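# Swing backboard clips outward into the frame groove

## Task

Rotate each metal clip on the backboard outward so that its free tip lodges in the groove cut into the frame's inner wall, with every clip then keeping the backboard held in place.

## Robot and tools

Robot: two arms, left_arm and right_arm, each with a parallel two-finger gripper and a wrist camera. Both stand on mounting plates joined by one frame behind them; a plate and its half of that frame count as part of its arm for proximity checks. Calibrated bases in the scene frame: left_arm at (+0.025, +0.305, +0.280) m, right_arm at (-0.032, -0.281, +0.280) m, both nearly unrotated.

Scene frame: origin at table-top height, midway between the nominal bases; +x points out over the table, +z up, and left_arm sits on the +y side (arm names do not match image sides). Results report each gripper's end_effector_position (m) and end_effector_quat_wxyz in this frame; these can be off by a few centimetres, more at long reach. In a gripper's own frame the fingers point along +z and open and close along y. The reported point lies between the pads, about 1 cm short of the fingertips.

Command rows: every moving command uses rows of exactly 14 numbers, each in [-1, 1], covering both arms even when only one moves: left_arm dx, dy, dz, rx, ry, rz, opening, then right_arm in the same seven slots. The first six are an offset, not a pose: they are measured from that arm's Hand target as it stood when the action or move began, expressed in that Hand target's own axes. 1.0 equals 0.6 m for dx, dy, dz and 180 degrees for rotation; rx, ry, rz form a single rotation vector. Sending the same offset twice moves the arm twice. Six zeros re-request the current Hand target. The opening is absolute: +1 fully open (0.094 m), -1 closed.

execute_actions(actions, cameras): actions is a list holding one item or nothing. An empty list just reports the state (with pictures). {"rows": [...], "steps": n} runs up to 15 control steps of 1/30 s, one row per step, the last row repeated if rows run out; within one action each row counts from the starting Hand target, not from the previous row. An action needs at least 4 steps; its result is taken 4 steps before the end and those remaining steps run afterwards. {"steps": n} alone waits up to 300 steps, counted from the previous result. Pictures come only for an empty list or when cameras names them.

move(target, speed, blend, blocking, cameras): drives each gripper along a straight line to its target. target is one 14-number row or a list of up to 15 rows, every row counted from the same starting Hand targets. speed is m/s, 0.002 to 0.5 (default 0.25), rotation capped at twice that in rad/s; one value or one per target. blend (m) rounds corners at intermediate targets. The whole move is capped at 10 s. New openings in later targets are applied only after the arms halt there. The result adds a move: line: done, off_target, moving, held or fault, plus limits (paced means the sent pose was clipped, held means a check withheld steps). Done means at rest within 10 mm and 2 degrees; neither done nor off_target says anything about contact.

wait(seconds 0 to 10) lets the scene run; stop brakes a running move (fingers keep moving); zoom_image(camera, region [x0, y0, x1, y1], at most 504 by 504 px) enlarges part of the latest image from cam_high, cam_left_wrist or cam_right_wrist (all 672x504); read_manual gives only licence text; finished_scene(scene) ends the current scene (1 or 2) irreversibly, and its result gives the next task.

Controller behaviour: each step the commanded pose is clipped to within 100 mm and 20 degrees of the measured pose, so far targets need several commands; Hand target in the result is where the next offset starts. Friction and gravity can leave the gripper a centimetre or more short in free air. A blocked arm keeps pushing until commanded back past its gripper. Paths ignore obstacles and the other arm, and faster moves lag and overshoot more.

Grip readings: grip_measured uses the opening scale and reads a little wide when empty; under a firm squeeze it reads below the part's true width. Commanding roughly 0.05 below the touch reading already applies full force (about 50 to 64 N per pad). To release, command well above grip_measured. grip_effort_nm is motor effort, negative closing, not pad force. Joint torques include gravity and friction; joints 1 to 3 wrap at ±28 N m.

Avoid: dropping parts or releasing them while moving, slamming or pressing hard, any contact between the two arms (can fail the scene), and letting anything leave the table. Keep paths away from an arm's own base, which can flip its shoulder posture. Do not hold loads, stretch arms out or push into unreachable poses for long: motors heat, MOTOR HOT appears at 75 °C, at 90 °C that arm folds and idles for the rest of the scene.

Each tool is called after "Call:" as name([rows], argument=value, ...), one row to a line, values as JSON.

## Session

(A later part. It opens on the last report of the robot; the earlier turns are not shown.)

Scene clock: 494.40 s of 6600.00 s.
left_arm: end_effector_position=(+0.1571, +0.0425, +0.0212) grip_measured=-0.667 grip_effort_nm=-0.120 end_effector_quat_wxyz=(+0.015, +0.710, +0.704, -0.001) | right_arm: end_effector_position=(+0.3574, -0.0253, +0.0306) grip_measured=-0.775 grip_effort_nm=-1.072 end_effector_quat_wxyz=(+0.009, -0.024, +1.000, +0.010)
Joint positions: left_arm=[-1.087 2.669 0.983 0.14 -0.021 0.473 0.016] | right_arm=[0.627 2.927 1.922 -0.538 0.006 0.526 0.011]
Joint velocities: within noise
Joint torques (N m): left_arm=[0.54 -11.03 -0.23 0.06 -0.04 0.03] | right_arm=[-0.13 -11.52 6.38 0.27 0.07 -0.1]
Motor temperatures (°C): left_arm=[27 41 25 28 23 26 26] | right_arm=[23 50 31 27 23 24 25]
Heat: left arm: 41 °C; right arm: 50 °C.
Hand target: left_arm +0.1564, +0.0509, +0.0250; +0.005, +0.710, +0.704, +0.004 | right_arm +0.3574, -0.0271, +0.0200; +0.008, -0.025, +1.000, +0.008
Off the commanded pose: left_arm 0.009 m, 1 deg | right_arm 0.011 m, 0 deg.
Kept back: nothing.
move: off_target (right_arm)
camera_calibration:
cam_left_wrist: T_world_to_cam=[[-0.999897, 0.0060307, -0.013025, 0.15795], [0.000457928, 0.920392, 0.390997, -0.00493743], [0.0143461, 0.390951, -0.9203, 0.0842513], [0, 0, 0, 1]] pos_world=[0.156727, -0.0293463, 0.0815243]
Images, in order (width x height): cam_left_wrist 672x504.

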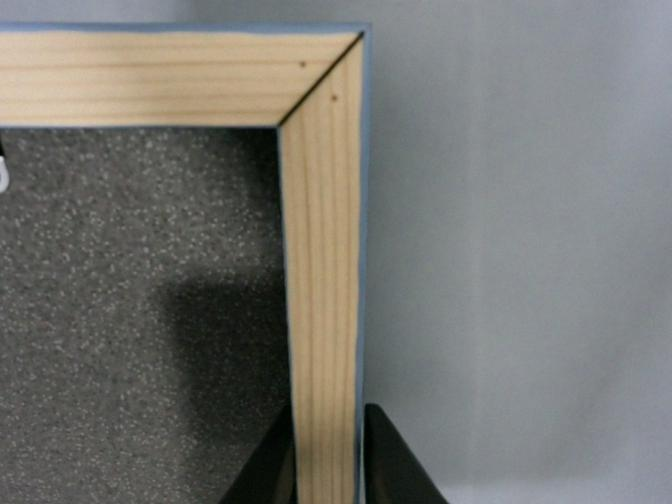

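Call:
move([
  [-0.025, 0, 0, 0, 0, 0, -0.6, 0, 0, 0, 0, 0, 0, -0.8],
  [0.07, 0, -0.12, 0, 0, 0, -0.3, 0, 0, 0, 0, 0, 0, -0.8],
], speed=0.15, cameras=["cam_left_wrist", "cam_right_wrist"])

Scene clock: 498.37 s of 6600.00 s.
left_arm: end_effector_position=(+0.1559, +0.0917, +0.0926) grip_measured=-0.303 grip_effort_nm=0.164 end_effector_quat_wxyz=(+0.006, +0.708, +0.706, +0.005) | right_arm: end_effector_position=(+0.3573, -0.0252, +0.0306) grip_measured=-0.775 grip_effort_nm=-1.067 end_effector_quat_wxyz=(+0.009, -0.024, +1.000, +0.010)
Joint positions: left_arm=[-1.01 2.338 0.708 0.064 -0.025 0.544 0.033] | right_arm=[0.627 2.927 1.922 -0.538 0.005 0.526 0.011]
Joint velocities: within noise
Joint torques (N m): left_arm=[0.16 -9.8 0.62 0.11 0.01 0.03] | right_arm=[-0.21 -11.52 6.37 0.24 0.01 -0.06]
Motor temperatures (°C): left_arm=[27 41 25 28 23 26 26] | right_arm=[23 49 31 27 23 24 25]
Heat: left arm: 41 °C; right arm: 49 °C.
Hand target: left_arm +0.1558, +0.0930, +0.0969; +0.005, +0.710, +0.704, +0.004 | right_arm +0.3574, -0.0271, +0.0200; +0.008, -0.025, +1.000, +0.008
Off the commanded pose: left_arm 0.005 m, 0 deg | right_arm 0.011 m, 0 deg.
Kept back: nothing.
move: off_target (right_arm)
camera_calibration:
cam_left_wrist: T_world_to_cam=[[-0.999973, 0.000323623, -0.00732312, 0.157407], [-0.00271533, 0.911602, 0.411064, -0.0786917], [0.0068088, 0.411073, -0.911577, 0.129267], [0, 0, 0, 1]] pos_world=[0.156309, 0.0185462, 0.151337]
cam_right_wrist: T_world_to_cam=[[0.0523284, -0.998348, -0.0237111, -0.0420916], [-0.904456, -0.0574458, 0.422682, 0.345803], [-0.423346, -0.000672603, -0.905968, 0.264463], [0, 0, 0, 1]] pos_world=[0.426925, -0.0219793, 0.0924323]
Images, in order (width x height): cam_left_wrist 672x504, cam_right_wrist 672x504.

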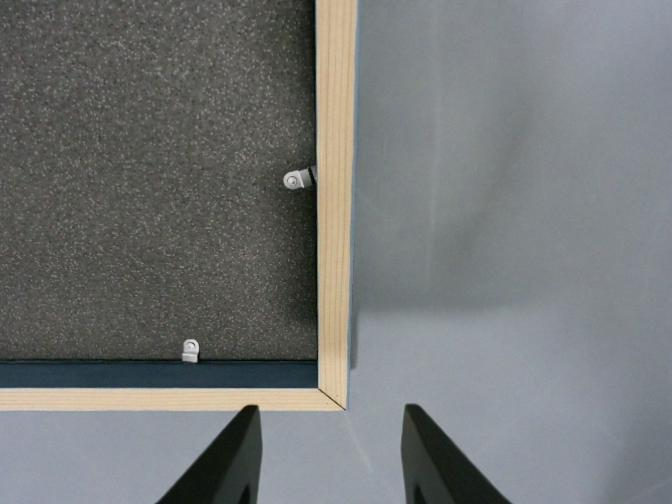

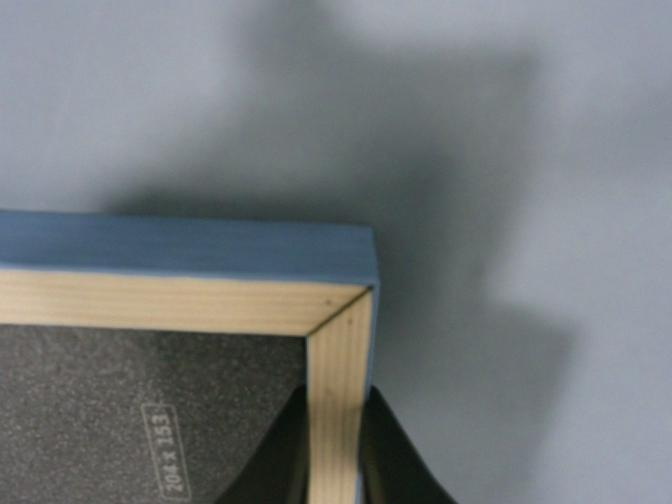

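Call:
zoom_image(camera="cam_left_wrist", region=[270, 150, 330, 210])

Call:
zoom_image(camera="cam_left_wrist", region=[160, 320, 220, 380])

Scaled by 8.400 from the camera's 672x504 image, which has a finer 960x720 frame.

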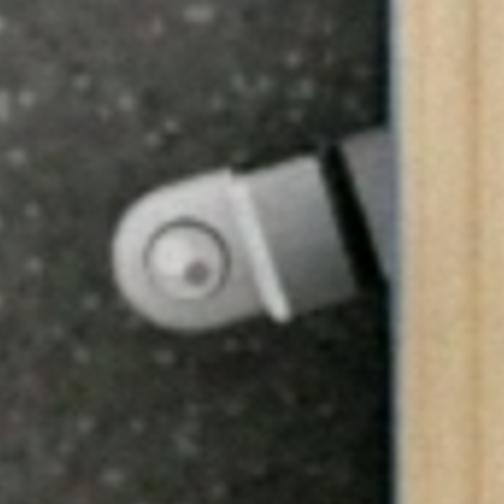

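Scaled by 8.400 from the camera's 672x504 image, which has a finer 960x720 frame.

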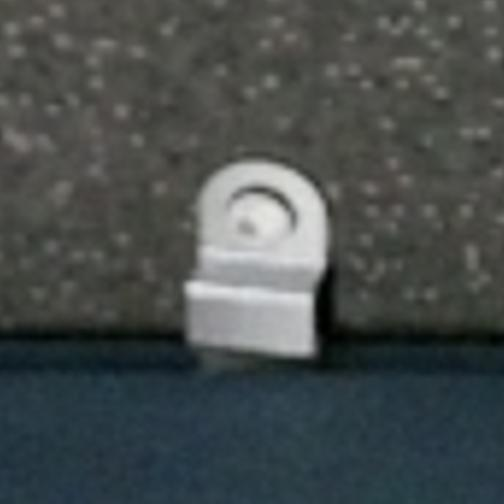

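Call:
move(target=[-0.061, 0.04, 0, 0, 0, -0.492, -0.3, 0, 0, 0, 0, 0, 0, -0.8], speed=0.25, cameras=["cam_left_wrist"])

Scene clock: 502.67 s of 6600.00 s.
left_arm: end_effector_position=(+0.1791, +0.0545, +0.1003) grip_measured=-0.303 grip_effort_nm=0.164 end_effector_quat_wxyz=(+0.011, +0.025, +1.000, -0.007) | right_arm: end_effector_position=(+0.3573, -0.0252, +0.0306) grip_measured=-0.775 grip_effort_nm=-1.067 end_effector_quat_wxyz=(+0.009, -0.024, +1.000, +0.010)
Joint positions: left_arm=[-1.008 2.351 0.875 -0.075 -0.025 -0.978 0.033] | right_arm=[0.627 2.927 1.922 -0.538 0.005 0.526 0.011]
Joint velocities: within noise
Joint torques (N m): left_arm=[0.31 -7.57 3.08 0.12 0.02 -0.11] | right_arm=[-0.09 -11.47 6.5 0.27 0.03 -0.07]
Motor temperatures (°C): left_arm=[27 40 25 28 23 26 26] | right_arm=[23 49 31 27 23 24 25]
Heat: left arm: 40 °C; right arm: 49 °C.
Hand target: left_arm +0.1796, +0.0562, +0.0973; +0.006, +0.017, +1.000, -0.001 | right_arm +0.3574, -0.0271, +0.0200; +0.008, -0.025, +1.000, +0.008
Off the commanded pose: left_arm 0.004 m, 1 deg | right_arm 0.011 m, 0 deg.
Kept back: nothing.
move: off_target (right_arm)
camera_calibration:
cam_left_wrist: T_world_to_cam=[[-0.047121, -0.998685, 0.0202081, 0.0617024], [-0.919016, 0.0512711, 0.390872, 0.165228], [-0.391394, -0.000153284, -0.920223, 0.246021], [0, 0, 0, 1]] pos_world=[0.251046, 0.0531875, 0.160564]
Images, in order (width x height): cam_left_wrist 672x504.

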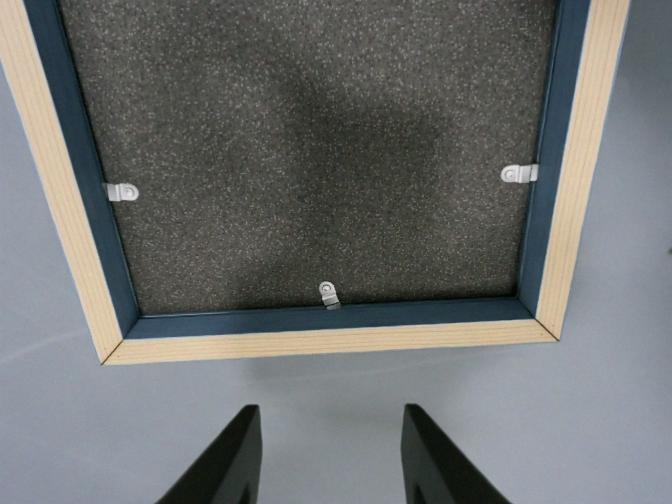

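Call:
move(target=[0.011, 0.002, 0.087, 0, 0.045, -0.016, -0.4, 0, 0, 0, 0, 0, 0, -0.8], speed=0.12, cameras=["cam_left_wrist"])

Scene clock: 504.10 s of 6600.00 s.
left_arm: end_effector_position=(+0.1732, +0.0585, +0.0478) grip_measured=-0.397 grip_effort_nm=-0.115 end_effector_quat_wxyz=(-0.060, -0.008, +0.998, +0.001) | right_arm: end_effector_position=(+0.3573, -0.0252, +0.0306) grip_measured=-0.775 grip_effort_nm=-1.067 end_effector_quat_wxyz=(+0.009, -0.024, +1.000, +0.010)
Joint positions: left_arm=[-0.948 2.58 1.014 -0.076 0.085 -0.98 0.028] | right_arm=[0.627 2.927 1.922 -0.538 0.005 0.526 0.011]
Joint velocities: within noise
Joint torques (N m): left_arm=[0.16 -8.42 2.4 0.06 0.12 -0.02] | right_arm=[-0.02 -11.47 6.5 0.26 0.01 -0.06]
Motor temperatures (°C): left_arm=[27 40 25 28 23 26 26] | right_arm=[23 49 31 27 23 24 25]
Heat: left arm: 40 °C; right arm: 49 °C.
Hand target: left_arm +0.1736, +0.0577, +0.0450; -0.065, -0.009, +0.998, +0.001 | right_arm +0.3574, -0.0271, +0.0200; +0.008, -0.025, +1.000, +0.008
Off the commanded pose: left_arm 0.003 m, 1 deg | right_arm 0.011 m, 0 deg.
Kept back: nothing.
move: off_target (right_arm)
camera_calibration:
cam_left_wrist: T_world_to_cam=[[0.0187923, -0.999816, 0.00387831, 0.0559587], [-0.855188, -0.0140641, 0.518127, 0.166773], [-0.517977, -0.0130535, -0.855295, 0.214983], [0, 0, 0, 1]] pos_world=[0.252927, 0.0611002, 0.0972476]
Images, in order (width x height): cam_left_wrist 672x504.

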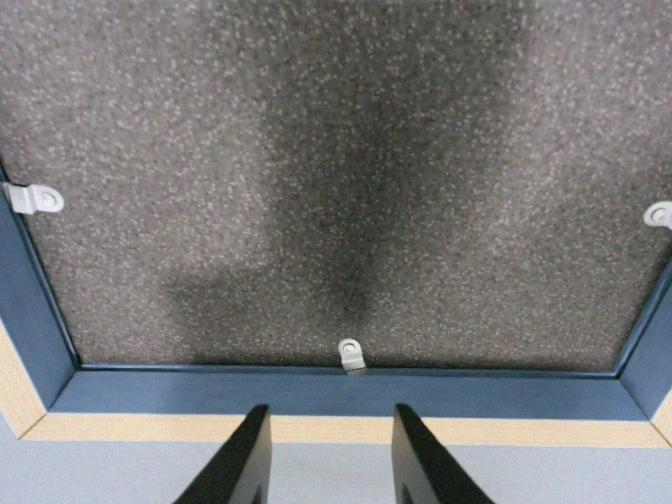

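Call:
zoom_image(camera="cam_left_wrist", region=[320, 325, 380, 385])

Scaled by 8.400 from the camera's 672x504 image, which has a finer 960x720 frame.

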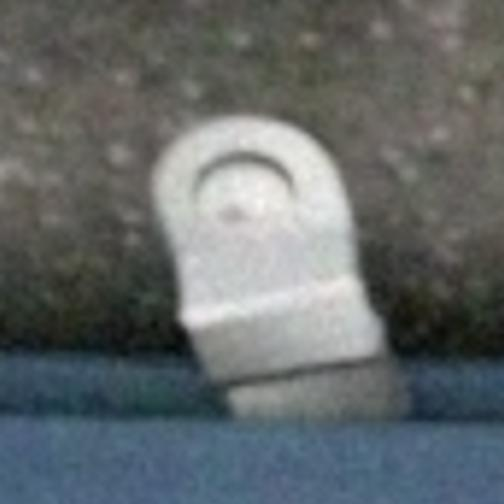

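Call:
move(target=[0,-0.008,0,0,0,0,-0.4,0,0,0,0,0,0,-0.8], speed=0.05, cameras=["cam_left_wrist"])

Scene clock: 505.67 s of 6600.00 s.
left_arm: end_effector_position=(+0.1780, +0.0505, +0.0489) grip_measured=-0.397 grip_effort_nm=-0.115 end_effector_quat_wxyz=(-0.056, -0.007, +0.998, -0.007) | right_arm: end_effector_position=(+0.3573, -0.0252, +0.0306) grip_measured=-0.775 grip_effort_nm=-1.067 end_effector_quat_wxyz=(+0.009, -0.024, +1.000, +0.010)
Joint positions: left_arm=[-0.948 2.58 1.034 -0.078 0.088 -0.98 0.028] | right_arm=[0.627 2.927 1.922 -0.538 0.005 0.526 0.011]
Joint velocities: within noise
Joint torques (N m): left_arm=[-0.5 -8.2 2.39 0.02 0.11 -0.09] | right_arm=[-0.09 -11.52 6.22 0.2 0.01 -0.11]
Motor temperatures (°C): left_arm=[27 40 25 28 23 26 26] | right_arm=[23 48 31 27 23 24 25]
Heat: left arm: 40 °C; right arm: 48 °C.
Hand target: left_arm +0.1737, +0.0528, +0.0450; -0.065, -0.009, +0.998, +0.001 | right_arm +0.3574, -0.0271, +0.0200; +0.008, -0.025, +1.000, +0.008
Off the commanded pose: left_arm 0.006 m, 1 deg | right_arm 0.011 m, 0 deg.
Kept back: nothing.
move: off_target (right_arm)
camera_calibration:
cam_left_wrist: T_world_to_cam=[[0.0191495, -0.999602, 0.0207196, 0.0469104], [-0.858967, -0.00584273, 0.511998, 0.170782], [-0.511673, -0.027602, -0.858737, 0.218088], [0, 0, 0, 1]] pos_world=[0.257387, 0.0539092, 0.0988682]
Images, in order (width x height): cam_left_wrist 672x504.

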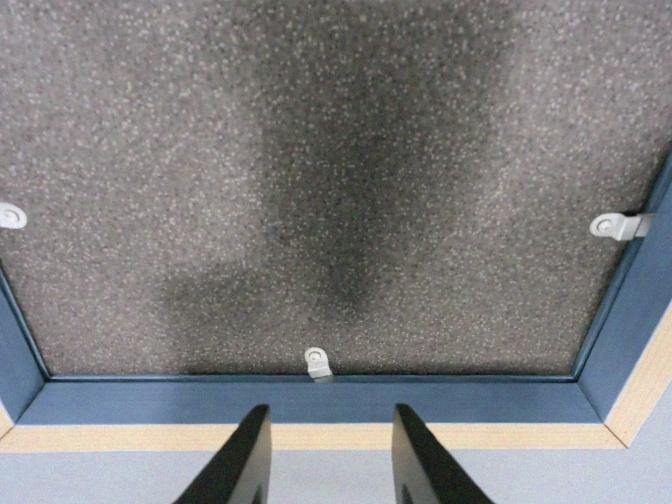

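Call:
move([
  [0,0.005,0.02,0,0,0,-0.4,0,0,0,0,0,0,-0.8],
  [0,0.005,0.03,0,0,0,-0.4,0,0,0,0,0,0,-0.8],
], speed=0.05, cameras=["cam_left_wrist"])

Scene clock: 506.67 s of 6600.00 s.
left_arm: end_effector_position=(+0.1720, +0.0587, +0.0315) grip_measured=-0.397 grip_effort_nm=-0.120 end_effector_quat_wxyz=(-0.064, -0.008, +0.998, +0.004) | right_arm: end_effector_position=(+0.3573, -0.0252, +0.0306) grip_measured=-0.775 grip_effort_nm=-1.062 end_effector_quat_wxyz=(+0.009, -0.024, +1.000, +0.010)
Joint positions: left_arm=[-0.948 2.646 1.05 -0.057 0.089 -0.98 0.028] | right_arm=[0.627 2.927 1.922 -0.538 0.005 0.526 0.011]
Joint velocities: within noise
Joint torques (N m): left_arm=[-0.5 -8.25 1.99 0.19 0.11 -0.1] | right_arm=[-0.03 -11.54 6.39 0.26 0.03 -0.09]
Motor temperatures (°C): left_arm=[27 40 25 28 23 26 26] | right_arm=[23 48 31 27 23 24 25]
Heat: left arm: 40 °C; right arm: 48 °C.
Hand target: left_arm +0.1713, +0.0558, +0.0271; -0.065, -0.009, +0.998, +0.000 | right_arm +0.3574, -0.0271, +0.0200; +0.008, -0.025, +1.000, +0.008
Off the commanded pose: left_arm 0.005 m, 0 deg | right_arm 0.011 m, 0 deg.
Kept back: nothing.
move: off_target (right_arm)
camera_calibration:
cam_left_wrist: T_world_to_cam=[[0.0189423, -0.999817, -0.00261717, 0.0564438], [-0.850501, -0.0174895, 0.525683, 0.173347], [-0.525632, -0.00773175, -0.850677, 0.201212], [0, 0, 0, 1]] pos_world=[0.252126, 0.0610209, 0.0801891]
Images, in order (width x height): cam_left_wrist 672x504.

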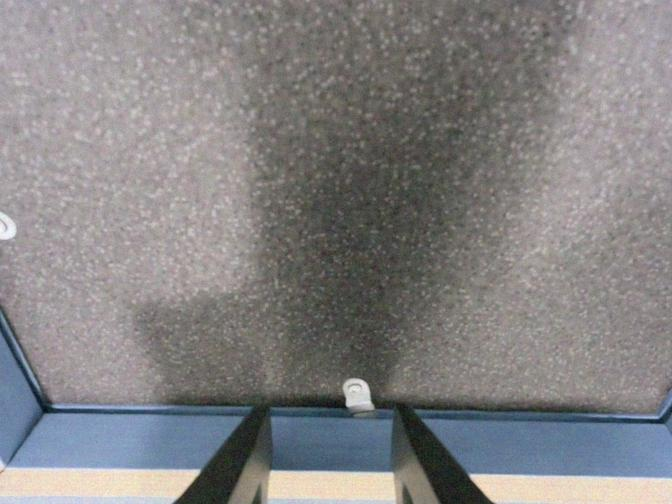

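Call:
move([
  [-0.0035,-0.0055,-0.005,0,0,0,-0.4,0,0,0,0,0,0,-0.8],
  [-0.0035,-0.0055,0.018,0,0,0,-0.4,0,0,0,0,0,0,-0.8],
], speed=0.04, cameras=["cam_left_wrist"])

Scene clock: 507.80 s of 6600.00 s.
left_arm: end_effector_position=(+0.1740, +0.0552, +0.0218) grip_measured=-0.397 grip_effort_nm=-0.115 end_effector_quat_wxyz=(-0.064, -0.008, +0.998, +0.003) | right_arm: end_effector_position=(+0.3573, -0.0252, +0.0306) grip_measured=-0.775 grip_effort_nm=-1.067 end_effector_quat_wxyz=(+0.009, -0.024, +1.000, +0.010)
Joint positions: left_arm=[-0.948 2.686 1.085 -0.05 0.09 -0.981 0.028] | right_arm=[0.627 2.927 1.922 -0.538 0.005 0.526 0.011]
Joint velocities: within noise
Joint torques (N m): left_arm=[-0.79 -8.03 2.06 0.23 0.1 -0.11] | right_arm=[-0.03 -11.55 6.27 0.27 0.02 -0.08]
Motor temperatures (°C): left_arm=[27 40 25 28 23 26 26] | right_arm=[23 48 31 27 23 24 25]
Heat: left arm: 40 °C; right arm: 48 °C.
Hand target: left_arm +0.1721, +0.0525, +0.0162; -0.065, -0.009, +0.998, +0.000 | right_arm +0.3574, -0.0271, +0.0200; +0.008, -0.025, +1.000, +0.008
Off the commanded pose: left_arm 0.007 m, 0 deg | right_arm 0.011 m, 0 deg.
Kept back: nothing.
move: off_target (right_arm)
camera_calibration:
cam_left_wrist: T_world_to_cam=[[0.0194361, -0.999811, -0.000446995, 0.052744], [-0.850568, -0.0167699, 0.525597, 0.180061], [-0.525506, -0.00983538, -0.850733, 0.194093], [0, 0, 0, 1]] pos_world=[0.254126, 0.0576626, 0.0705052]
Images, in order (width x height): cam_left_wrist 672x504.

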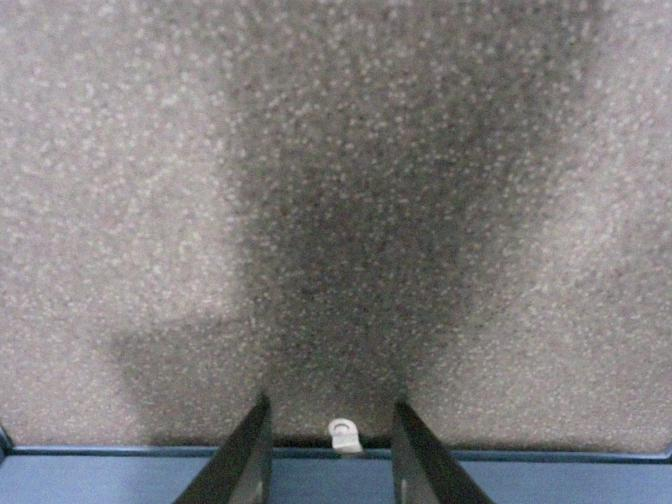

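Call:
move([
  [0,-0.0015,0.002,0,0,0,-0.8,0,0,0,0,0,0,-0.8],
  [0,-0.0015,0.002,0,0,0,-0.92,0,0,0,0,0,0,-0.8],
  [0,-0.0015,0.002,0,0,0,-0.96,0,0,0,0,0,0,-0.8],
], speed=0.04, cameras=["cam_left_wrist"])

Call:
zoom_image(camera="cam_left_wrist", region=[230, 350, 430, 500])

Scene clock: 511.13 s of 6600.00 s.
left_arm: end_effector_position=(+0.1756, +0.0503, +0.0218) grip_measured=-0.957 grip_effort_nm=-0.125 end_effector_quat_wxyz=(-0.063, -0.008, +0.998, -0.003) | right_arm: end_effector_position=(+0.3573, -0.0252, +0.0306) grip_measured=-0.775 grip_effort_nm=-1.067 end_effector_quat_wxyz=(+0.009, -0.024, +1.000, +0.010)
Joint positions: left_arm=[-0.95 2.687 1.094 -0.046 0.094 -0.983 0.002] | right_arm=[0.627 2.927 1.922 -0.538 0.005 0.526 0.011]
Joint velocities: within noise
Joint torques (N m): left_arm=[-0.7 -7.8 1.8 0.2 0.06 -0.11] | right_arm=[-0.05 -11.38 6.31 0.23 0.04 -0.07]
Motor temperatures (°C): left_arm=[27 39 25 28 23 26 26] | right_arm=[23 48 31 27 23 24 25]
Heat: left arm: 39 °C; right arm: 48 °C.
Hand target: left_arm +0.1720, +0.0516, +0.0150; -0.065, -0.009, +0.998, +0.000 | right_arm +0.3574, -0.0271, +0.0200; +0.008, -0.025, +1.000, +0.008
Off the commanded pose: left_arm 0.008 m, 0 deg | right_arm 0.011 m, 0 deg.
Kept back: nothing.
move: off_target (right_arm)
camera_calibration:
cam_left_wrist: T_world_to_cam=[[0.0198561, -0.999738, 0.0114147, 0.0473982], [-0.852275, -0.010956, 0.52298, 0.181357], [-0.522718, -0.0201128, -0.852268, 0.194964], [0, 0, 0, 1]] pos_world=[0.255536, 0.053294, 0.0707747]
Images, in order (width x height): cam_left_wrist 672x504.

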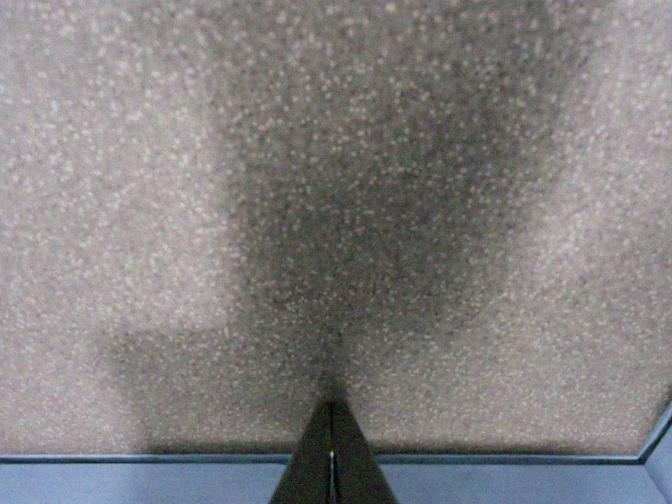

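Scaled by 2.520 from the camera's 672x504 image, which has a finer 960x720 frame.

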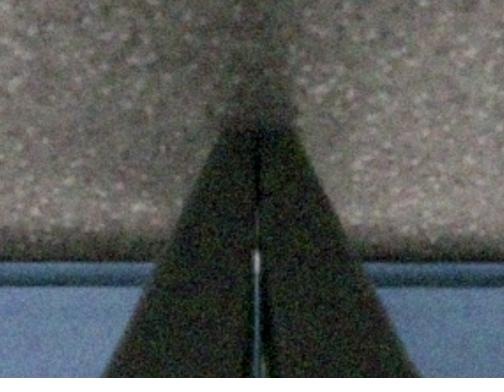

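Call:
move([
  [0,0,0,0,0,0,-0.5,0,0,0,0,0,0,-0.8],
  [0,0.003,-0.04,0,0,0,-0.5,0,0,0,0,0,0,-0.8],
], speed=0.05, cameras=["cam_left_wrist"])

Call:
zoom_image(camera="cam_left_wrist", region=[230, 300, 430, 450])

Scene clock: 512.90 s of 6600.00 s.
left_arm: end_effector_position=(+0.1734, +0.0530, +0.0321) grip_measured=-0.503 grip_effort_nm=0.168 end_effector_quat_wxyz=(-0.065, -0.007, +0.998, +0.000) | right_arm: end_effector_position=(+0.3573, -0.0251, +0.0306) grip_measured=-0.775 grip_effort_nm=-1.067 end_effector_quat_wxyz=(+0.009, -0.024, +1.000, +0.010)
Joint positions: left_arm=[-0.951 2.647 1.067 -0.066 0.094 -0.983 0.023] | right_arm=[0.627 2.927 1.922 -0.538 0.005 0.526 0.011]
Joint velocities: within noise
Joint torques (N m): left_arm=[0.2 -12.15 0.68 -0.02 0.05 -0.02] | right_arm=[-0.03 -11.41 6.38 0.27 0.02 -0.07]
Motor temperatures (°C): left_arm=[27 39 25 28 23 26 26] | right_arm=[23 48 31 27 23 24 25]
Heat: left arm: 39 °C; right arm: 48 °C.
Hand target: left_arm +0.1751, +0.0534, +0.0388; -0.065, -0.009, +0.998, +0.000 | right_arm +0.3573, -0.0271, +0.0200; +0.008, -0.025, +1.000, +0.009
Off the commanded pose: left_arm 0.007 m, 0 deg | right_arm 0.011 m, 0 deg.
Kept back: nothing.
move: off_target (right_arm)
camera_calibration:
cam_left_wrist: T_world_to_cam=[[0.0186822, -0.999808, 0.00589362, 0.0504297], [-0.850096, -0.0127812, 0.526473, 0.17378], [-0.526296, -0.0148458, -0.850172, 0.202876], [0, 0, 0, 1]] pos_world=[0.253561, 0.055653, 0.0806919]
Images, in order (width x height): cam_left_wrist 672x504.

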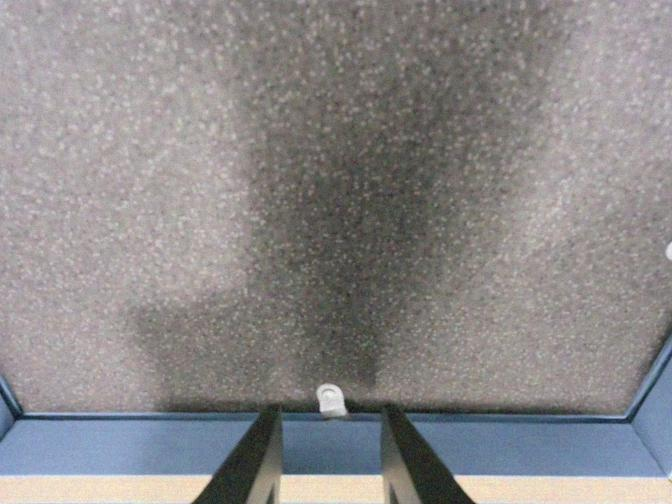

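Scaled by 2.520 from the camera's 672x504 image, which has a finer 960x720 frame.

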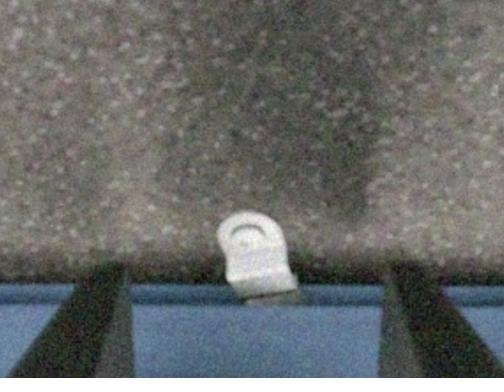

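Call:
move([
  [-0.003,0.0005,0.03,0,0,0,-0.5,0,0,0,0,0,0,-0.8],
  [-0.002,0.0005,0.048,0,0,0,-0.5,0,0,0,0,0,0,-0.8],
], speed=0.04, cameras=["cam_left_wrist"])

Call:
zoom_image(camera="cam_left_wrist", region=[230, 350, 430, 500])

Scene clock: 514.60 s of 6600.00 s.
left_arm: end_effector_position=(+0.1737, +0.0529, +0.0214) grip_measured=-0.503 grip_effort_nm=0.168 end_effector_quat_wxyz=(-0.064, -0.007, +0.998, +0.001) | right_arm: end_effector_position=(+0.3573, -0.0251, +0.0306) grip_measured=-0.775 grip_effort_nm=-1.072 end_effector_quat_wxyz=(+0.009, -0.024, +1.000, +0.010)
Joint positions: left_arm=[-0.951 2.688 1.09 -0.049 0.092 -0.983 0.023] | right_arm=[0.627 2.927 1.922 -0.538 0.005 0.526 0.011]
Joint velocities: within noise
Joint torques (N m): left_arm=[-0.23 -6.38 2.33 0.33 0.07 -0.07] | right_arm=[-0.08 -11.58 6.38 0.25 0.03 -0.08]
Motor temperatures (°C): left_arm=[27 39 25 28 23 26 26] | right_arm=[23 48 31 27 23 24 25]
Heat: left arm: 39 °C; right arm: 48 °C.
Hand target: left_arm +0.1724, +0.0538, +0.0100; -0.065, -0.008, +0.998, +0.001 | right_arm +0.3573, -0.0271, +0.0200; +0.008, -0.025, +1.000, +0.009
Off the commanded pose: left_arm 0.011 m, 0 deg | right_arm 0.011 m, 0 deg.
Kept back: nothing.
move: off_target (left_arm, right_arm)
camera_calibration:
cam_left_wrist: T_world_to_cam=[[0.0185187, -0.999822, 0.00357596, 0.0505094], [-0.850472, -0.0138717, 0.525837, 0.179771], [-0.525694, -0.0127791, -0.850578, 0.193738], [0, 0, 0, 1]] pos_world=[0.253801, 0.0554699, 0.0700785]
Images, in order (width x height): cam_left_wrist 672x504.

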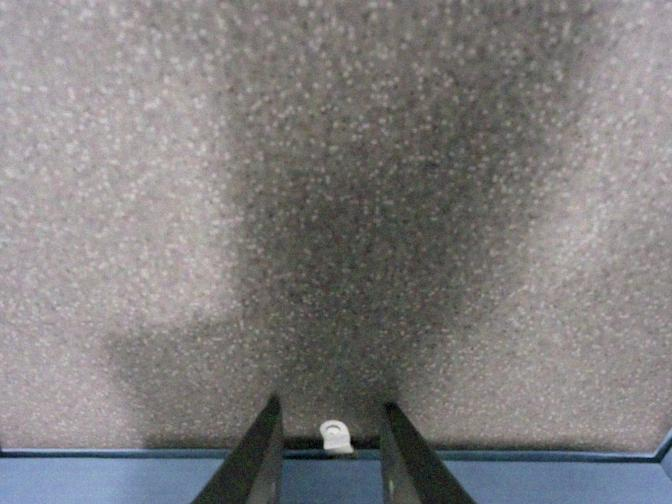

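Scaled by 2.520 from the camera's 672x504 image, which has a finer 960x720 frame.

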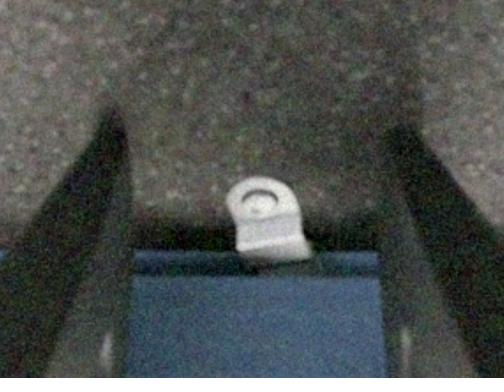

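Call:
move([
  [0,0.001,0.002,0,0,0,-0.8,0,0,0,0,0,0,-0.8],
  [0,0.001,0.002,0,0,0,-0.87,0,0,0,0,0,0,-0.8],
  [0,0.001,0.002,0,0,0,-0.92,0,0,0,0,0,0,-0.8],
], speed=0.04, cameras=["cam_left_wrist"])

Call:
zoom_image(camera="cam_left_wrist", region=[230, 350, 430, 500])

Call:
move([
  [0,0,0,0,0,0,-0.5,0,0,0,0,0,0,-0.8],
  [0,0.003,-0.04,0,0,0,-0.5,0,0,0,0,0,0,-0.8],
], speed=0.05, cameras=["cam_left_wrist"])

Call:
zoom_image(camera="cam_left_wrist", region=[230, 300, 430, 450])

Scene clock: 518.03 s of 6600.00 s.
left_arm: end_effector_position=(+0.1739, +0.0514, +0.0214) grip_measured=-0.912 grip_effort_nm=-0.393 end_effector_quat_wxyz=(-0.065, -0.007, +0.998, -0.001) | right_arm: end_effector_position=(+0.3573, -0.0251, +0.0306) grip_measured=-0.775 grip_effort_nm=-1.067 end_effector_quat_wxyz=(+0.009, -0.024, +1.000, +0.010)
Joint positions: left_arm=[-0.951 2.689 1.094 -0.05 0.096 -0.983 0.004] | right_arm=[0.627 2.927 1.922 -0.538 0.005 0.526 0.011]
Joint velocities: within noise
Joint torques (N m): left_arm=[-0.18 -6.17 2 0.38 0.03 -0.06] | right_arm=[-0.12 -11.56 6.35 0.26 0.04 -0.1]
Motor temperatures (°C): left_arm=[27 39 25 28 23 26 26] | right_arm=[23 47 31 27 23 24 26]
Heat: left arm: 39 °C; right arm: 47 °C.
Hand target: left_arm +0.1723, +0.0543, +0.0089; -0.065, -0.008, +0.998, +0.001 | right_arm +0.3573, -0.0271, +0.0200; +0.008, -0.025, +1.000, +0.009
Off the commanded pose: left_arm 0.013 m, 0 deg | right_arm 0.011 m, 0 deg.
Kept back: nothing.
move: off_target (left_arm, right_arm); target 2's new opening was sent with left_arm's hand 0.013 m and 0 deg from that target; target 3's new opening was sent with left_arm's hand 0.013 m and 0 deg from that target
camera_calibration:
cam_left_wrist: T_world_to_cam=[[0.0188078, -0.999796, 0.007365, 0.0488634], [-0.849659, -0.0120999, 0.527194, 0.179732], [-0.526997, -0.0161731, -0.849713, 0.194262], [0, 0, 0, 1]] pos_world=[0.254168, 0.05417, 0.0699536]
Images, in order (width x height): cam_left_wrist 672x504.

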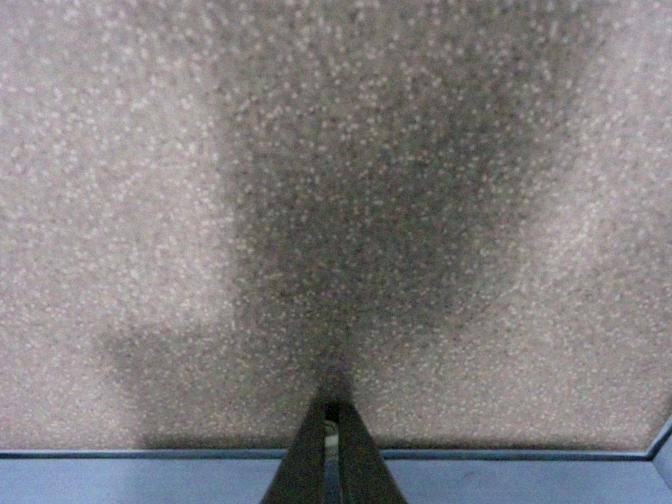

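Scaled by 2.520 from the camera's 672x504 image, which has a finer 960x720 frame.

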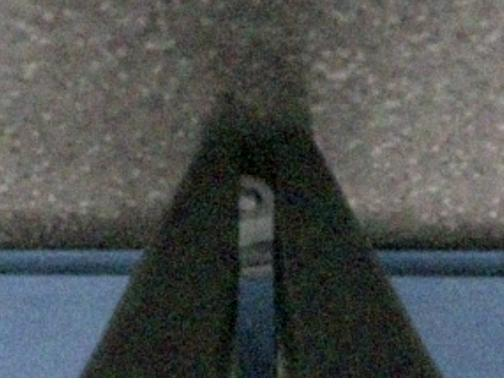

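Scene clock: 519.47 s of 6600.00 s.
left_arm: end_effector_position=(+0.1728, +0.0562, +0.0254) grip_measured=-0.503 grip_effort_nm=0.173 end_effector_quat_wxyz=(-0.067, -0.011, +0.998, +0.000) | right_arm: end_effector_position=(+0.3573, -0.0251, +0.0306) grip_measured=-0.775 grip_effort_nm=-1.067 end_effector_quat_wxyz=(+0.009, -0.024, +1.000, +0.010)
Joint positions: left_arm=[-0.944 2.671 1.069 -0.047 0.098 -0.983 0.023] | right_arm=[0.627 2.927 1.922 -0.538 0.005 0.526 0.011]
Joint velocities: within noise
Joint torques (N m): left_arm=[0.12 -12.31 0.54 -0.04 0.01 0.03] | right_arm=[-0.09 -11.41 6.41 0.27 0.03 -0.08]
Motor temperatures (°C): left_arm=[27 39 25 28 23 26 26] | right_arm=[23 47 31 27 23 24 26]
Heat: left arm: 39 °C; right arm: 47 °C.
Hand target: left_arm +0.1753, +0.0563, +0.0326; -0.065, -0.009, +0.998, +0.001 | right_arm +0.3573, -0.0271, +0.0200; +0.008, -0.025, +1.000, +0.009
Off the commanded pose: left_arm 0.008 m, 0 deg | right_arm 0.011 m, 0 deg.
Kept back: nothing.
move: off_target (right_arm)
camera_calibration:
cam_left_wrist: T_world_to_cam=[[0.02617, -0.999643, 0.00546559, 0.0524303], [-0.847647, -0.0192919, 0.53021, 0.176713], [-0.529915, -0.0185085, -0.847849, 0.197768], [0, 0, 0, 1]] pos_world=[0.253219, 0.0594811, 0.0736956]
Images, in order (width x height): cam_left_wrist 672x504.

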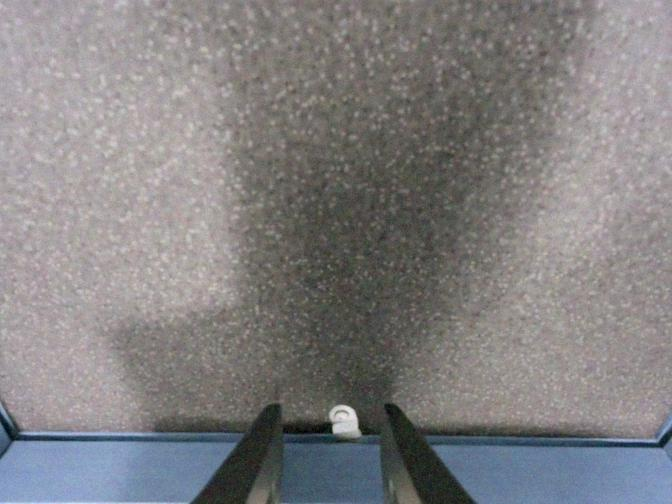

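Scaled by 2.520 from the camera's 672x504 image, which has a finer 960x720 frame.

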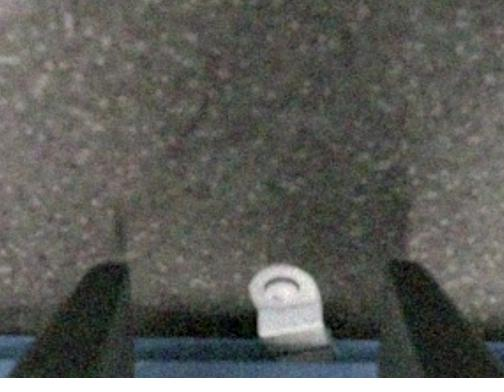

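Call:
move(target=[0.01,0.0035,-0.06,0,0,0,-0.5,0,0,0,0,0,0,-0.8], speed=0.08, cameras=["cam_left_wrist"])

Call:
zoom_image(camera="cam_left_wrist", region=[290, 310, 370, 370])

Scene clock: 520.87 s of 6600.00 s.
left_arm: end_effector_position=(+0.1738, +0.0557, +0.0635) grip_measured=-0.503 grip_effort_nm=0.168 end_effector_quat_wxyz=(-0.065, -0.011, +0.998, -0.003) | right_arm: end_effector_position=(+0.3573, -0.0251, +0.0306) grip_measured=-0.775 grip_effort_nm=-1.067 end_effector_quat_wxyz=(+0.009, -0.024, +1.000, +0.010)
Joint positions: left_arm=[-0.944 2.524 1.002 -0.121 0.098 -0.983 0.023] | right_arm=[0.627 2.927 1.922 -0.538 0.005 0.526 0.011]
Joint velocities: within noise
Joint torques (N m): left_arm=[-0.01 -11.6 0.81 -0.03 0 0.02] | right_arm=[-0.08 -11.44 6.24 0.21 0.08 -0.08]
Motor temperatures (°C): left_arm=[27 39 25 28 23 26 26] | right_arm=[23 47 31 27 23 24 26]
Heat: left arm: 39 °C; right arm: 47 °C.
Hand target: left_arm +0.1740, +0.0582, +0.0691; -0.065, -0.009, +0.998, +0.001 | right_arm +0.3573, -0.0271, +0.0200; +0.008, -0.025, +1.000, +0.009
Off the commanded pose: left_arm 0.006 m, 0 deg | right_arm 0.011 m, 0 deg.
Kept back: nothing.
move: off_target (right_arm)
camera_calibration:
cam_left_wrist: T_world_to_cam=[[0.0262243, -0.9996, 0.0105692, 0.0513653], [-0.849485, -0.0167102, 0.527348, 0.157676], [-0.52696, -0.0228077, -0.849584, 0.230419], [0, 0, 0, 1]] pos_world=[0.254018, 0.0592349, 0.112067]
Images, in order (width x height): cam_left_wrist 672x504.

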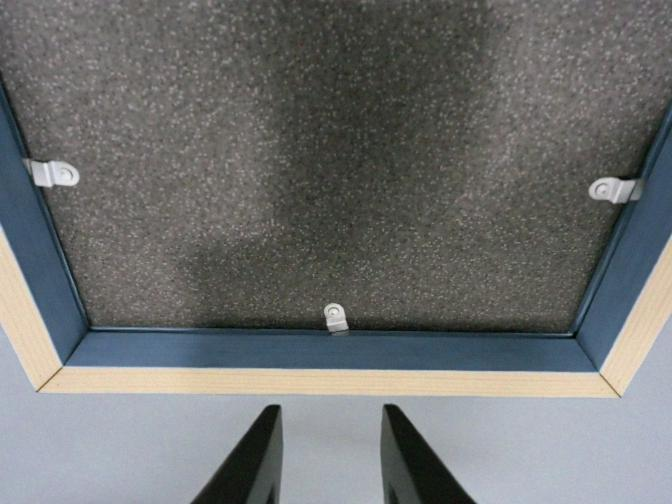

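Scaled by 6.300 from the camera's 672x504 image, which has a finer 960x720 frame.

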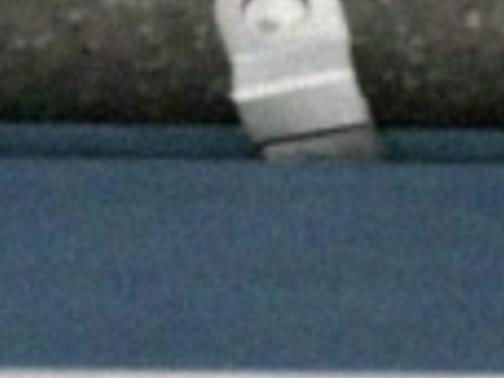

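Call:
move([
  [0.0,-0.005,0.03,0,0,0.083,-0.5,0,0,0,0,0,0,-0.8],
  [0.001,-0.006,0.062,0,0,0.083,-0.5,0,0,0,0,0,0,-0.8],
], speed=0.08, cameras=["cam_left_wrist"])

Scene clock: 524.10 s of 6600.00 s.
left_arm: end_effector_position=(+0.1661, +0.0604, +0.0362) grip_measured=-0.503 grip_effort_nm=0.164 end_effector_quat_wxyz=(-0.072, +0.114, +0.991, -0.001) | right_arm: end_effector_position=(+0.3573, -0.0251, +0.0306) grip_measured=-0.775 grip_effort_nm=-1.062 end_effector_quat_wxyz=(+0.009, -0.024, +1.000, +0.010)
Joint positions: left_arm=[-0.956 2.628 1.036 -0.073 0.098 -0.743 0.023] | right_arm=[0.627 2.927 1.922 -0.538 0.005 0.526 0.011]
Joint velocities: within noise
Joint torques (N m): left_arm=[-0.64 -8.44 2.17 0.26 0.02 0.03] | right_arm=[-0.09 -11.58 6.32 0.24 0.04 -0.11]
Motor temperatures (°C): left_arm=[27 39 25 28 23 26 26] | right_arm=[23 47 31 27 23 24 26]
Heat: left arm: 39 °C; right arm: 47 °C.
Hand target: left_arm +0.1687, +0.0546, +0.0323; -0.064, +0.121, +0.991, -0.008 | right_arm +0.3573, -0.0271, +0.0200; +0.008, -0.025, +1.000, +0.009
Off the commanded pose: left_arm 0.007 m, 1 deg | right_arm 0.011 m, 0 deg.
Kept back: nothing.
move: off_target (right_arm)
camera_calibration:
cam_left_wrist: T_world_to_cam=[[-0.221451, -0.974827, 0.025918, 0.0956282], [-0.819158, 0.200376, 0.537429, 0.147082], [-0.529093, 0.097783, -0.842911, 0.196023], [0, 0, 0, 1]] pos_world=[0.245375, 0.0445815, 0.0837051]
Images, in order (width x height): cam_left_wrist 672x504.

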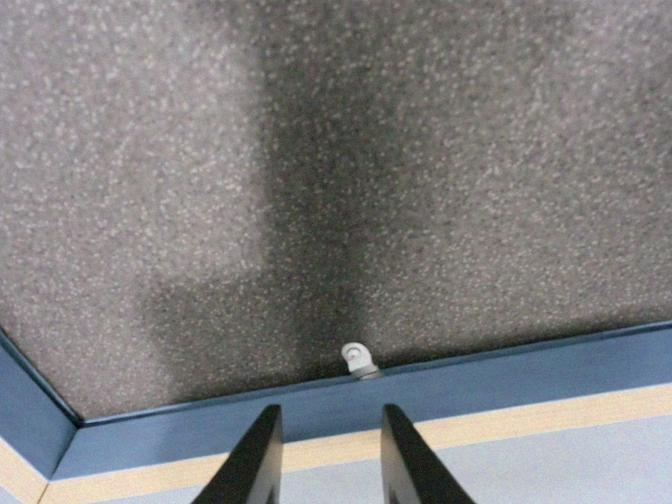

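Call:
move(target=[-0.008,-0.003,0.01,0,0,0,-0.5,0,0,0,0,0,0,-0.8], speed=0.05, cameras=["cam_left_wrist"])

Scene clock: 525.10 s of 6600.00 s.
left_arm: end_effector_position=(+0.1682, +0.0573, +0.0352) grip_measured=-0.503 grip_effort_nm=0.164 end_effector_quat_wxyz=(-0.073, +0.117, +0.990, +0.000) | right_arm: end_effector_position=(+0.3573, -0.0251, +0.0306) grip_measured=-0.775 grip_effort_nm=-1.062 end_effector_quat_wxyz=(+0.009, -0.024, +1.000, +0.010)
Joint positions: left_arm=[-0.956 2.637 1.06 -0.093 0.098 -0.738 0.023] | right_arm=[0.627 2.927 1.922 -0.538 0.005 0.526 0.011]
Joint velocities: within noise
Joint torques (N m): left_arm=[-0.28 -6.87 2.78 0.41 0.01 0.01] | right_arm=[-0.03 -11.54 6.46 0.24 0.03 -0.03]
Motor temperatures (°C): left_arm=[27 39 25 28 23 26 26] | right_arm=[23 47 31 27 23 24 26]
Heat: left arm: 39 °C; right arm: 47 °C.
Hand target: left_arm +0.1720, +0.0518, +0.0258; -0.064, +0.121, +0.991, -0.008 | right_arm +0.3573, -0.0271, +0.0200; +0.008, -0.025, +1.000, +0.009
Off the commanded pose: left_arm 0.012 m, 1 deg | right_arm 0.011 m, 0 deg.
Kept back: nothing.
move: off_target (left_arm, right_arm)
camera_calibration:
cam_left_wrist: T_world_to_cam=[[-0.226961, -0.973617, 0.0236232, 0.0939858], [-0.816573, 0.203459, 0.540197, 0.149239], [-0.530752, 0.103313, -0.841207, 0.196571], [0, 0, 0, 1]] pos_world=[0.247526, 0.0408338, 0.0825182]
Images, in order (width x height): cam_left_wrist 672x504.

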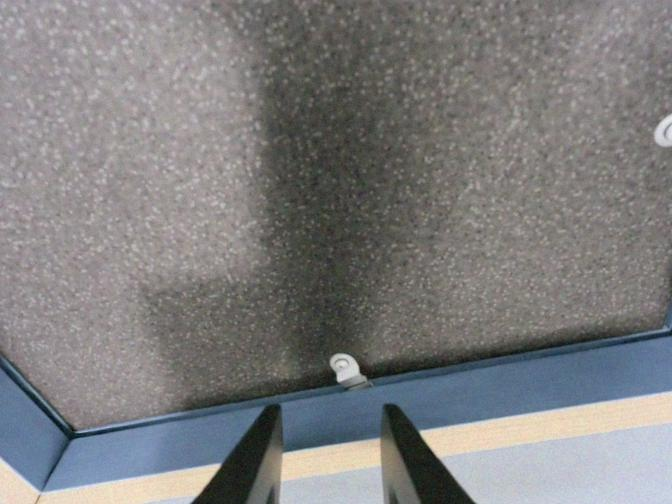

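Call:
move([
  [-0.005,-0.001,0.003,0,0,0,-0.5,0,0,0,0,0,0,-0.8],
  [-0.003,-0.001,0.02,0,0,0,-0.5,0,0,0,0,0,0,-0.8],
], speed=0.04, cameras=["cam_left_wrist"])

Scene clock: 526.03 s of 6600.00 s.
left_arm: end_effector_position=(+0.1684, +0.0575, +0.0341) grip_measured=-0.503 grip_effort_nm=0.164 end_effector_quat_wxyz=(-0.080, +0.117, +0.990, +0.007) | right_arm: end_effector_position=(+0.3573, -0.0251, +0.0306) grip_measured=-0.775 grip_effort_nm=-1.062 end_effector_quat_wxyz=(+0.009, -0.024, +1.000, +0.010)
Joint positions: left_arm=[-0.954 2.648 1.084 -0.126 0.098 -0.734 0.023] | right_arm=[0.627 2.927 1.922 -0.538 0.005 0.526 0.011]
Joint velocities: within noise
Joint torques (N m): left_arm=[-0.47 -4.4 2.71 0.81 0.01 -0.02] | right_arm=[-0.06 -11.51 6.28 0.27 0.03 -0.1]
Motor temperatures (°C): left_arm=[27 39 25 28 23 26 26] | right_arm=[23 47 31 27 23 24 26]
Heat: left arm: 39 °C; right arm: 47 °C.
Hand target: left_arm +0.1722, +0.0507, +0.0137; -0.064, +0.121, +0.991, -0.008 | right_arm +0.3573, -0.0271, +0.0200; +0.008, -0.025, +1.000, +0.009
Off the commanded pose: left_arm 0.022 m, 3 deg | right_arm 0.011 m, 0 deg.
Kept back: nothing.
move: off_target (left_arm, right_arm)
camera_calibration:
cam_left_wrist: T_world_to_cam=[[-0.229116, -0.97333, 0.0115627, 0.0950104], [-0.809721, 0.197169, 0.5527, 0.148751], [-0.540239, 0.11727, -0.8333, 0.196252], [0, 0, 0, 1]] pos_world=[0.248238, 0.0401331, 0.0802238]
Images, in order (width x height): cam_left_wrist 672x504.

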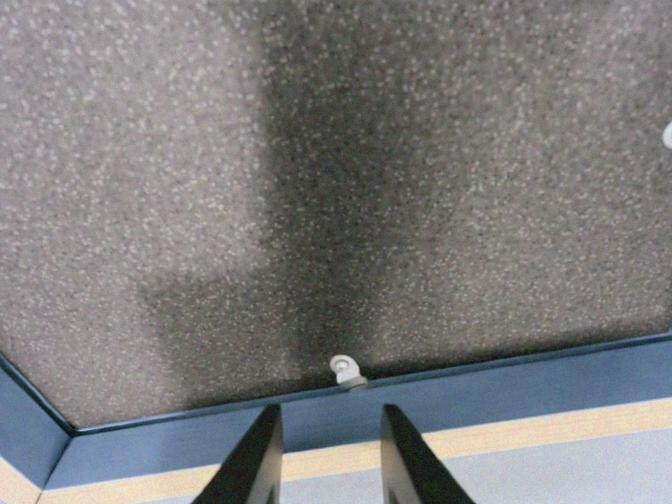

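Call:
move([
  [0.0,0,-0.033,0,0,0,-0.5,0,0,0,0,0,0,-0.8],
  [-0.011,-0.003,-0.033,0,0,0,-0.5,0,0,0,0,0,0,-0.8],
], speed=0.05, cameras=["cam_left_wrist"])

Scene clock: 527.00 s of 6600.00 s.
left_arm: end_effector_position=(+0.1691, +0.0574, +0.0354) grip_measured=-0.503 grip_effort_nm=0.168 end_effector_quat_wxyz=(-0.083, +0.119, +0.989, +0.005) | right_arm: end_effector_position=(+0.3573, -0.0251, +0.0306) grip_measured=-0.775 grip_effort_nm=-1.062 end_effector_quat_wxyz=(+0.009, -0.024, +1.000, +0.010)
Joint positions: left_arm=[-0.949 2.644 1.086 -0.134 0.104 -0.725 0.023] | right_arm=[0.627 2.927 1.922 -0.538 0.005 0.526 0.011]
Joint velocities: left_arm=[-0.007 -0.022 -0.007 -0.022 -0.154 -0.007 0] | right_arm=[within noise]
Joint torques (N m): left_arm=[0.31 -9.26 2.77 0.33 -0.06 0.03] | right_arm=[-0.05 -11.52 6.28 0.25 0.04 -0.07]
Motor temperatures (°C): left_arm=[27 39 25 28 23 26 26] | right_arm=[23 47 31 27 23 24 26]
Heat: left arm: 39 °C; right arm: 47 °C.
Hand target: left_arm +0.1806, +0.0473, +0.0326; -0.064, +0.121, +0.991, -0.008 | right_arm +0.3573, -0.0271, +0.0200; +0.008, -0.025, +1.000, +0.009
Off the commanded pose: left_arm 0.016 m, 3 deg | right_arm 0.011 m, 0 deg.
Kept back: nothing.
move: off_target (left_arm, right_arm)
camera_calibration:
cam_left_wrist: T_world_to_cam=[[-0.232002, -0.972589, 0.0156693, 0.0953423], [-0.805599, 0.201146, 0.557271, 0.147538], [-0.545148, 0.116665, -0.830183, 0.198508], [0, 0, 0, 1]] pos_world=[0.249192, 0.0398933, 0.0810851]
Images, in order (width x height): cam_left_wrist 672x504.

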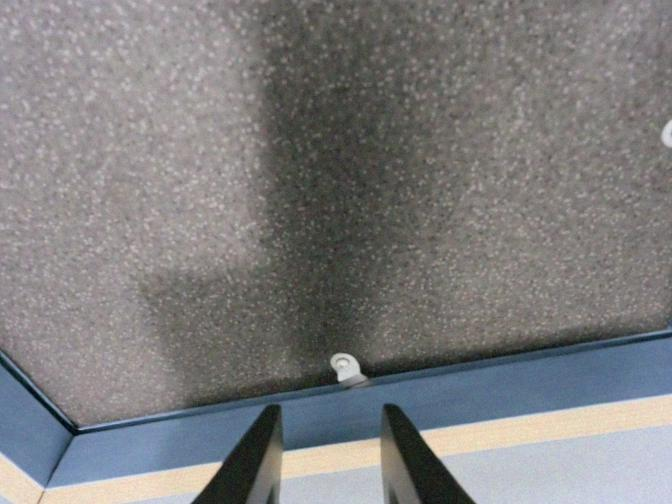

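Call:
move([
  [-0.002,0.004,-0.04,0,0,0,-0.5,0,0,0,0,0,0,-0.8],
  [0.007,0.005,-0.01,0,0,0,-0.5,0,0,0,0,0,0,-0.8],
], speed=0.06, cameras=["cam_left_wrist"])

Scene clock: 528.30 s of 6600.00 s.
left_arm: end_effector_position=(+0.1816, +0.0470, +0.0442) grip_measured=-0.503 grip_effort_nm=0.159 end_effector_quat_wxyz=(-0.064, +0.120, +0.991, -0.013) | right_arm: end_effector_position=(+0.3573, -0.0251, +0.0306) grip_measured=-0.775 grip_effort_nm=-1.062 end_effector_quat_wxyz=(+0.009, -0.024, +1.000, +0.010)
Joint positions: left_arm=[-0.937 2.609 1.081 -0.112 0.1 -0.714 0.023] | right_arm=[0.627 2.927 1.922 -0.538 0.005 0.526 0.011]
Joint velocities: within noise
Joint torques (N m): left_arm=[-0.65 -8.62 1.01 0.23 -0.03 -0.06] | right_arm=[-0.08 -11.44 6.41 0.27 0 -0.06]
Motor temperatures (°C): left_arm=[27 39 25 28 23 26 26] | right_arm=[23 47 31 27 23 24 26]
Heat: left arm: 39 °C; right arm: 47 °C.
Hand target: left_arm +0.1781, +0.0512, +0.0390; -0.064, +0.121, +0.991, -0.008 | right_arm +0.3573, -0.0271, +0.0200; +0.008, -0.025, +1.000, +0.009
Off the commanded pose: left_arm 0.008 m, 1 deg | right_arm 0.011 m, 0 deg.
Kept back: nothing.
move: off_target (right_arm)
camera_calibration:
cam_left_wrist: T_world_to_cam=[[-0.23149, -0.971607, 0.0489073, 0.0864386], [-0.823487, 0.22247, 0.521897, 0.158645], [-0.517959, 0.0805392, -0.851606, 0.211498], [0, 0, 0, 1]] pos_world=[0.260199, 0.0316568, 0.0930892]
Images, in order (width x height): cam_left_wrist 672x504.

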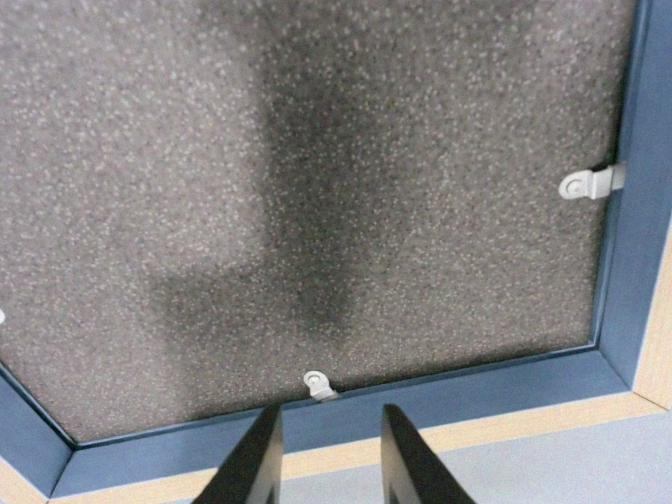

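Call:
move([
  [0.004,0.0024,0.028,0,0,0,-0.5,0,0,0,0,0,0,-0.8],
], speed=0.05, cameras=["cam_left_wrist"])

Scene clock: 529.93 s of 6600.00 s.
left_arm: end_effector_position=(+0.1752, +0.0535, +0.0273) grip_measured=-0.503 grip_effort_nm=0.164 end_effector_quat_wxyz=(-0.067, +0.122, +0.990, -0.009) | right_arm: end_effector_position=(+0.3573, -0.0251, +0.0306) grip_measured=-0.775 grip_effort_nm=-1.062 end_effector_quat_wxyz=(+0.009, -0.024, +1.000, +0.010)
Joint positions: left_arm=[-0.943 2.667 1.081 -0.064 0.098 -0.715 0.023] | right_arm=[0.627 2.927 1.922 -0.538 0.005 0.526 0.011]
Joint velocities: within noise
Joint torques (N m): left_arm=[-0.69 -8.42 1.62 0.2 0.02 -0.11] | right_arm=[-0.08 -11.54 6.34 0.25 0.07 -0.05]
Motor temperatures (°C): left_arm=[27 39 25 28 23 26 26] | right_arm=[23 47 31 27 23 24 26]
Heat: left arm: 39 °C; right arm: 47 °C.
Hand target: left_arm +0.1739, +0.0531, +0.0225; -0.064, +0.121, +0.991, -0.008 | right_arm +0.3573, -0.0271, +0.0200; +0.008, -0.025, +1.000, +0.009
Off the commanded pose: left_arm 0.005 m, 0 deg | right_arm 0.011 m, 0 deg.
Kept back: nothing.
move: off_target (right_arm)
camera_calibration:
cam_left_wrist: T_world_to_cam=[[-0.236484, -0.97078, 0.0407561, 0.093147], [-0.820734, 0.222033, 0.5264, 0.160087], [-0.520068, 0.0910355, -0.849259, 0.193017], [0, 0, 0, 1]] pos_world=[0.253799, 0.0373093, 0.0758554]
Images, in order (width x height): cam_left_wrist 672x504.

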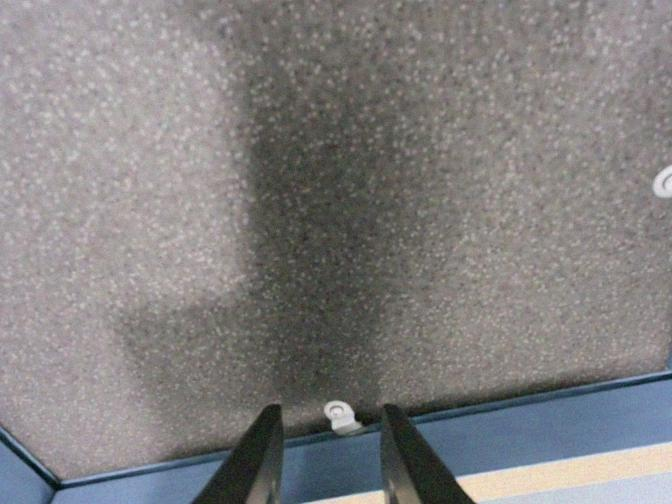

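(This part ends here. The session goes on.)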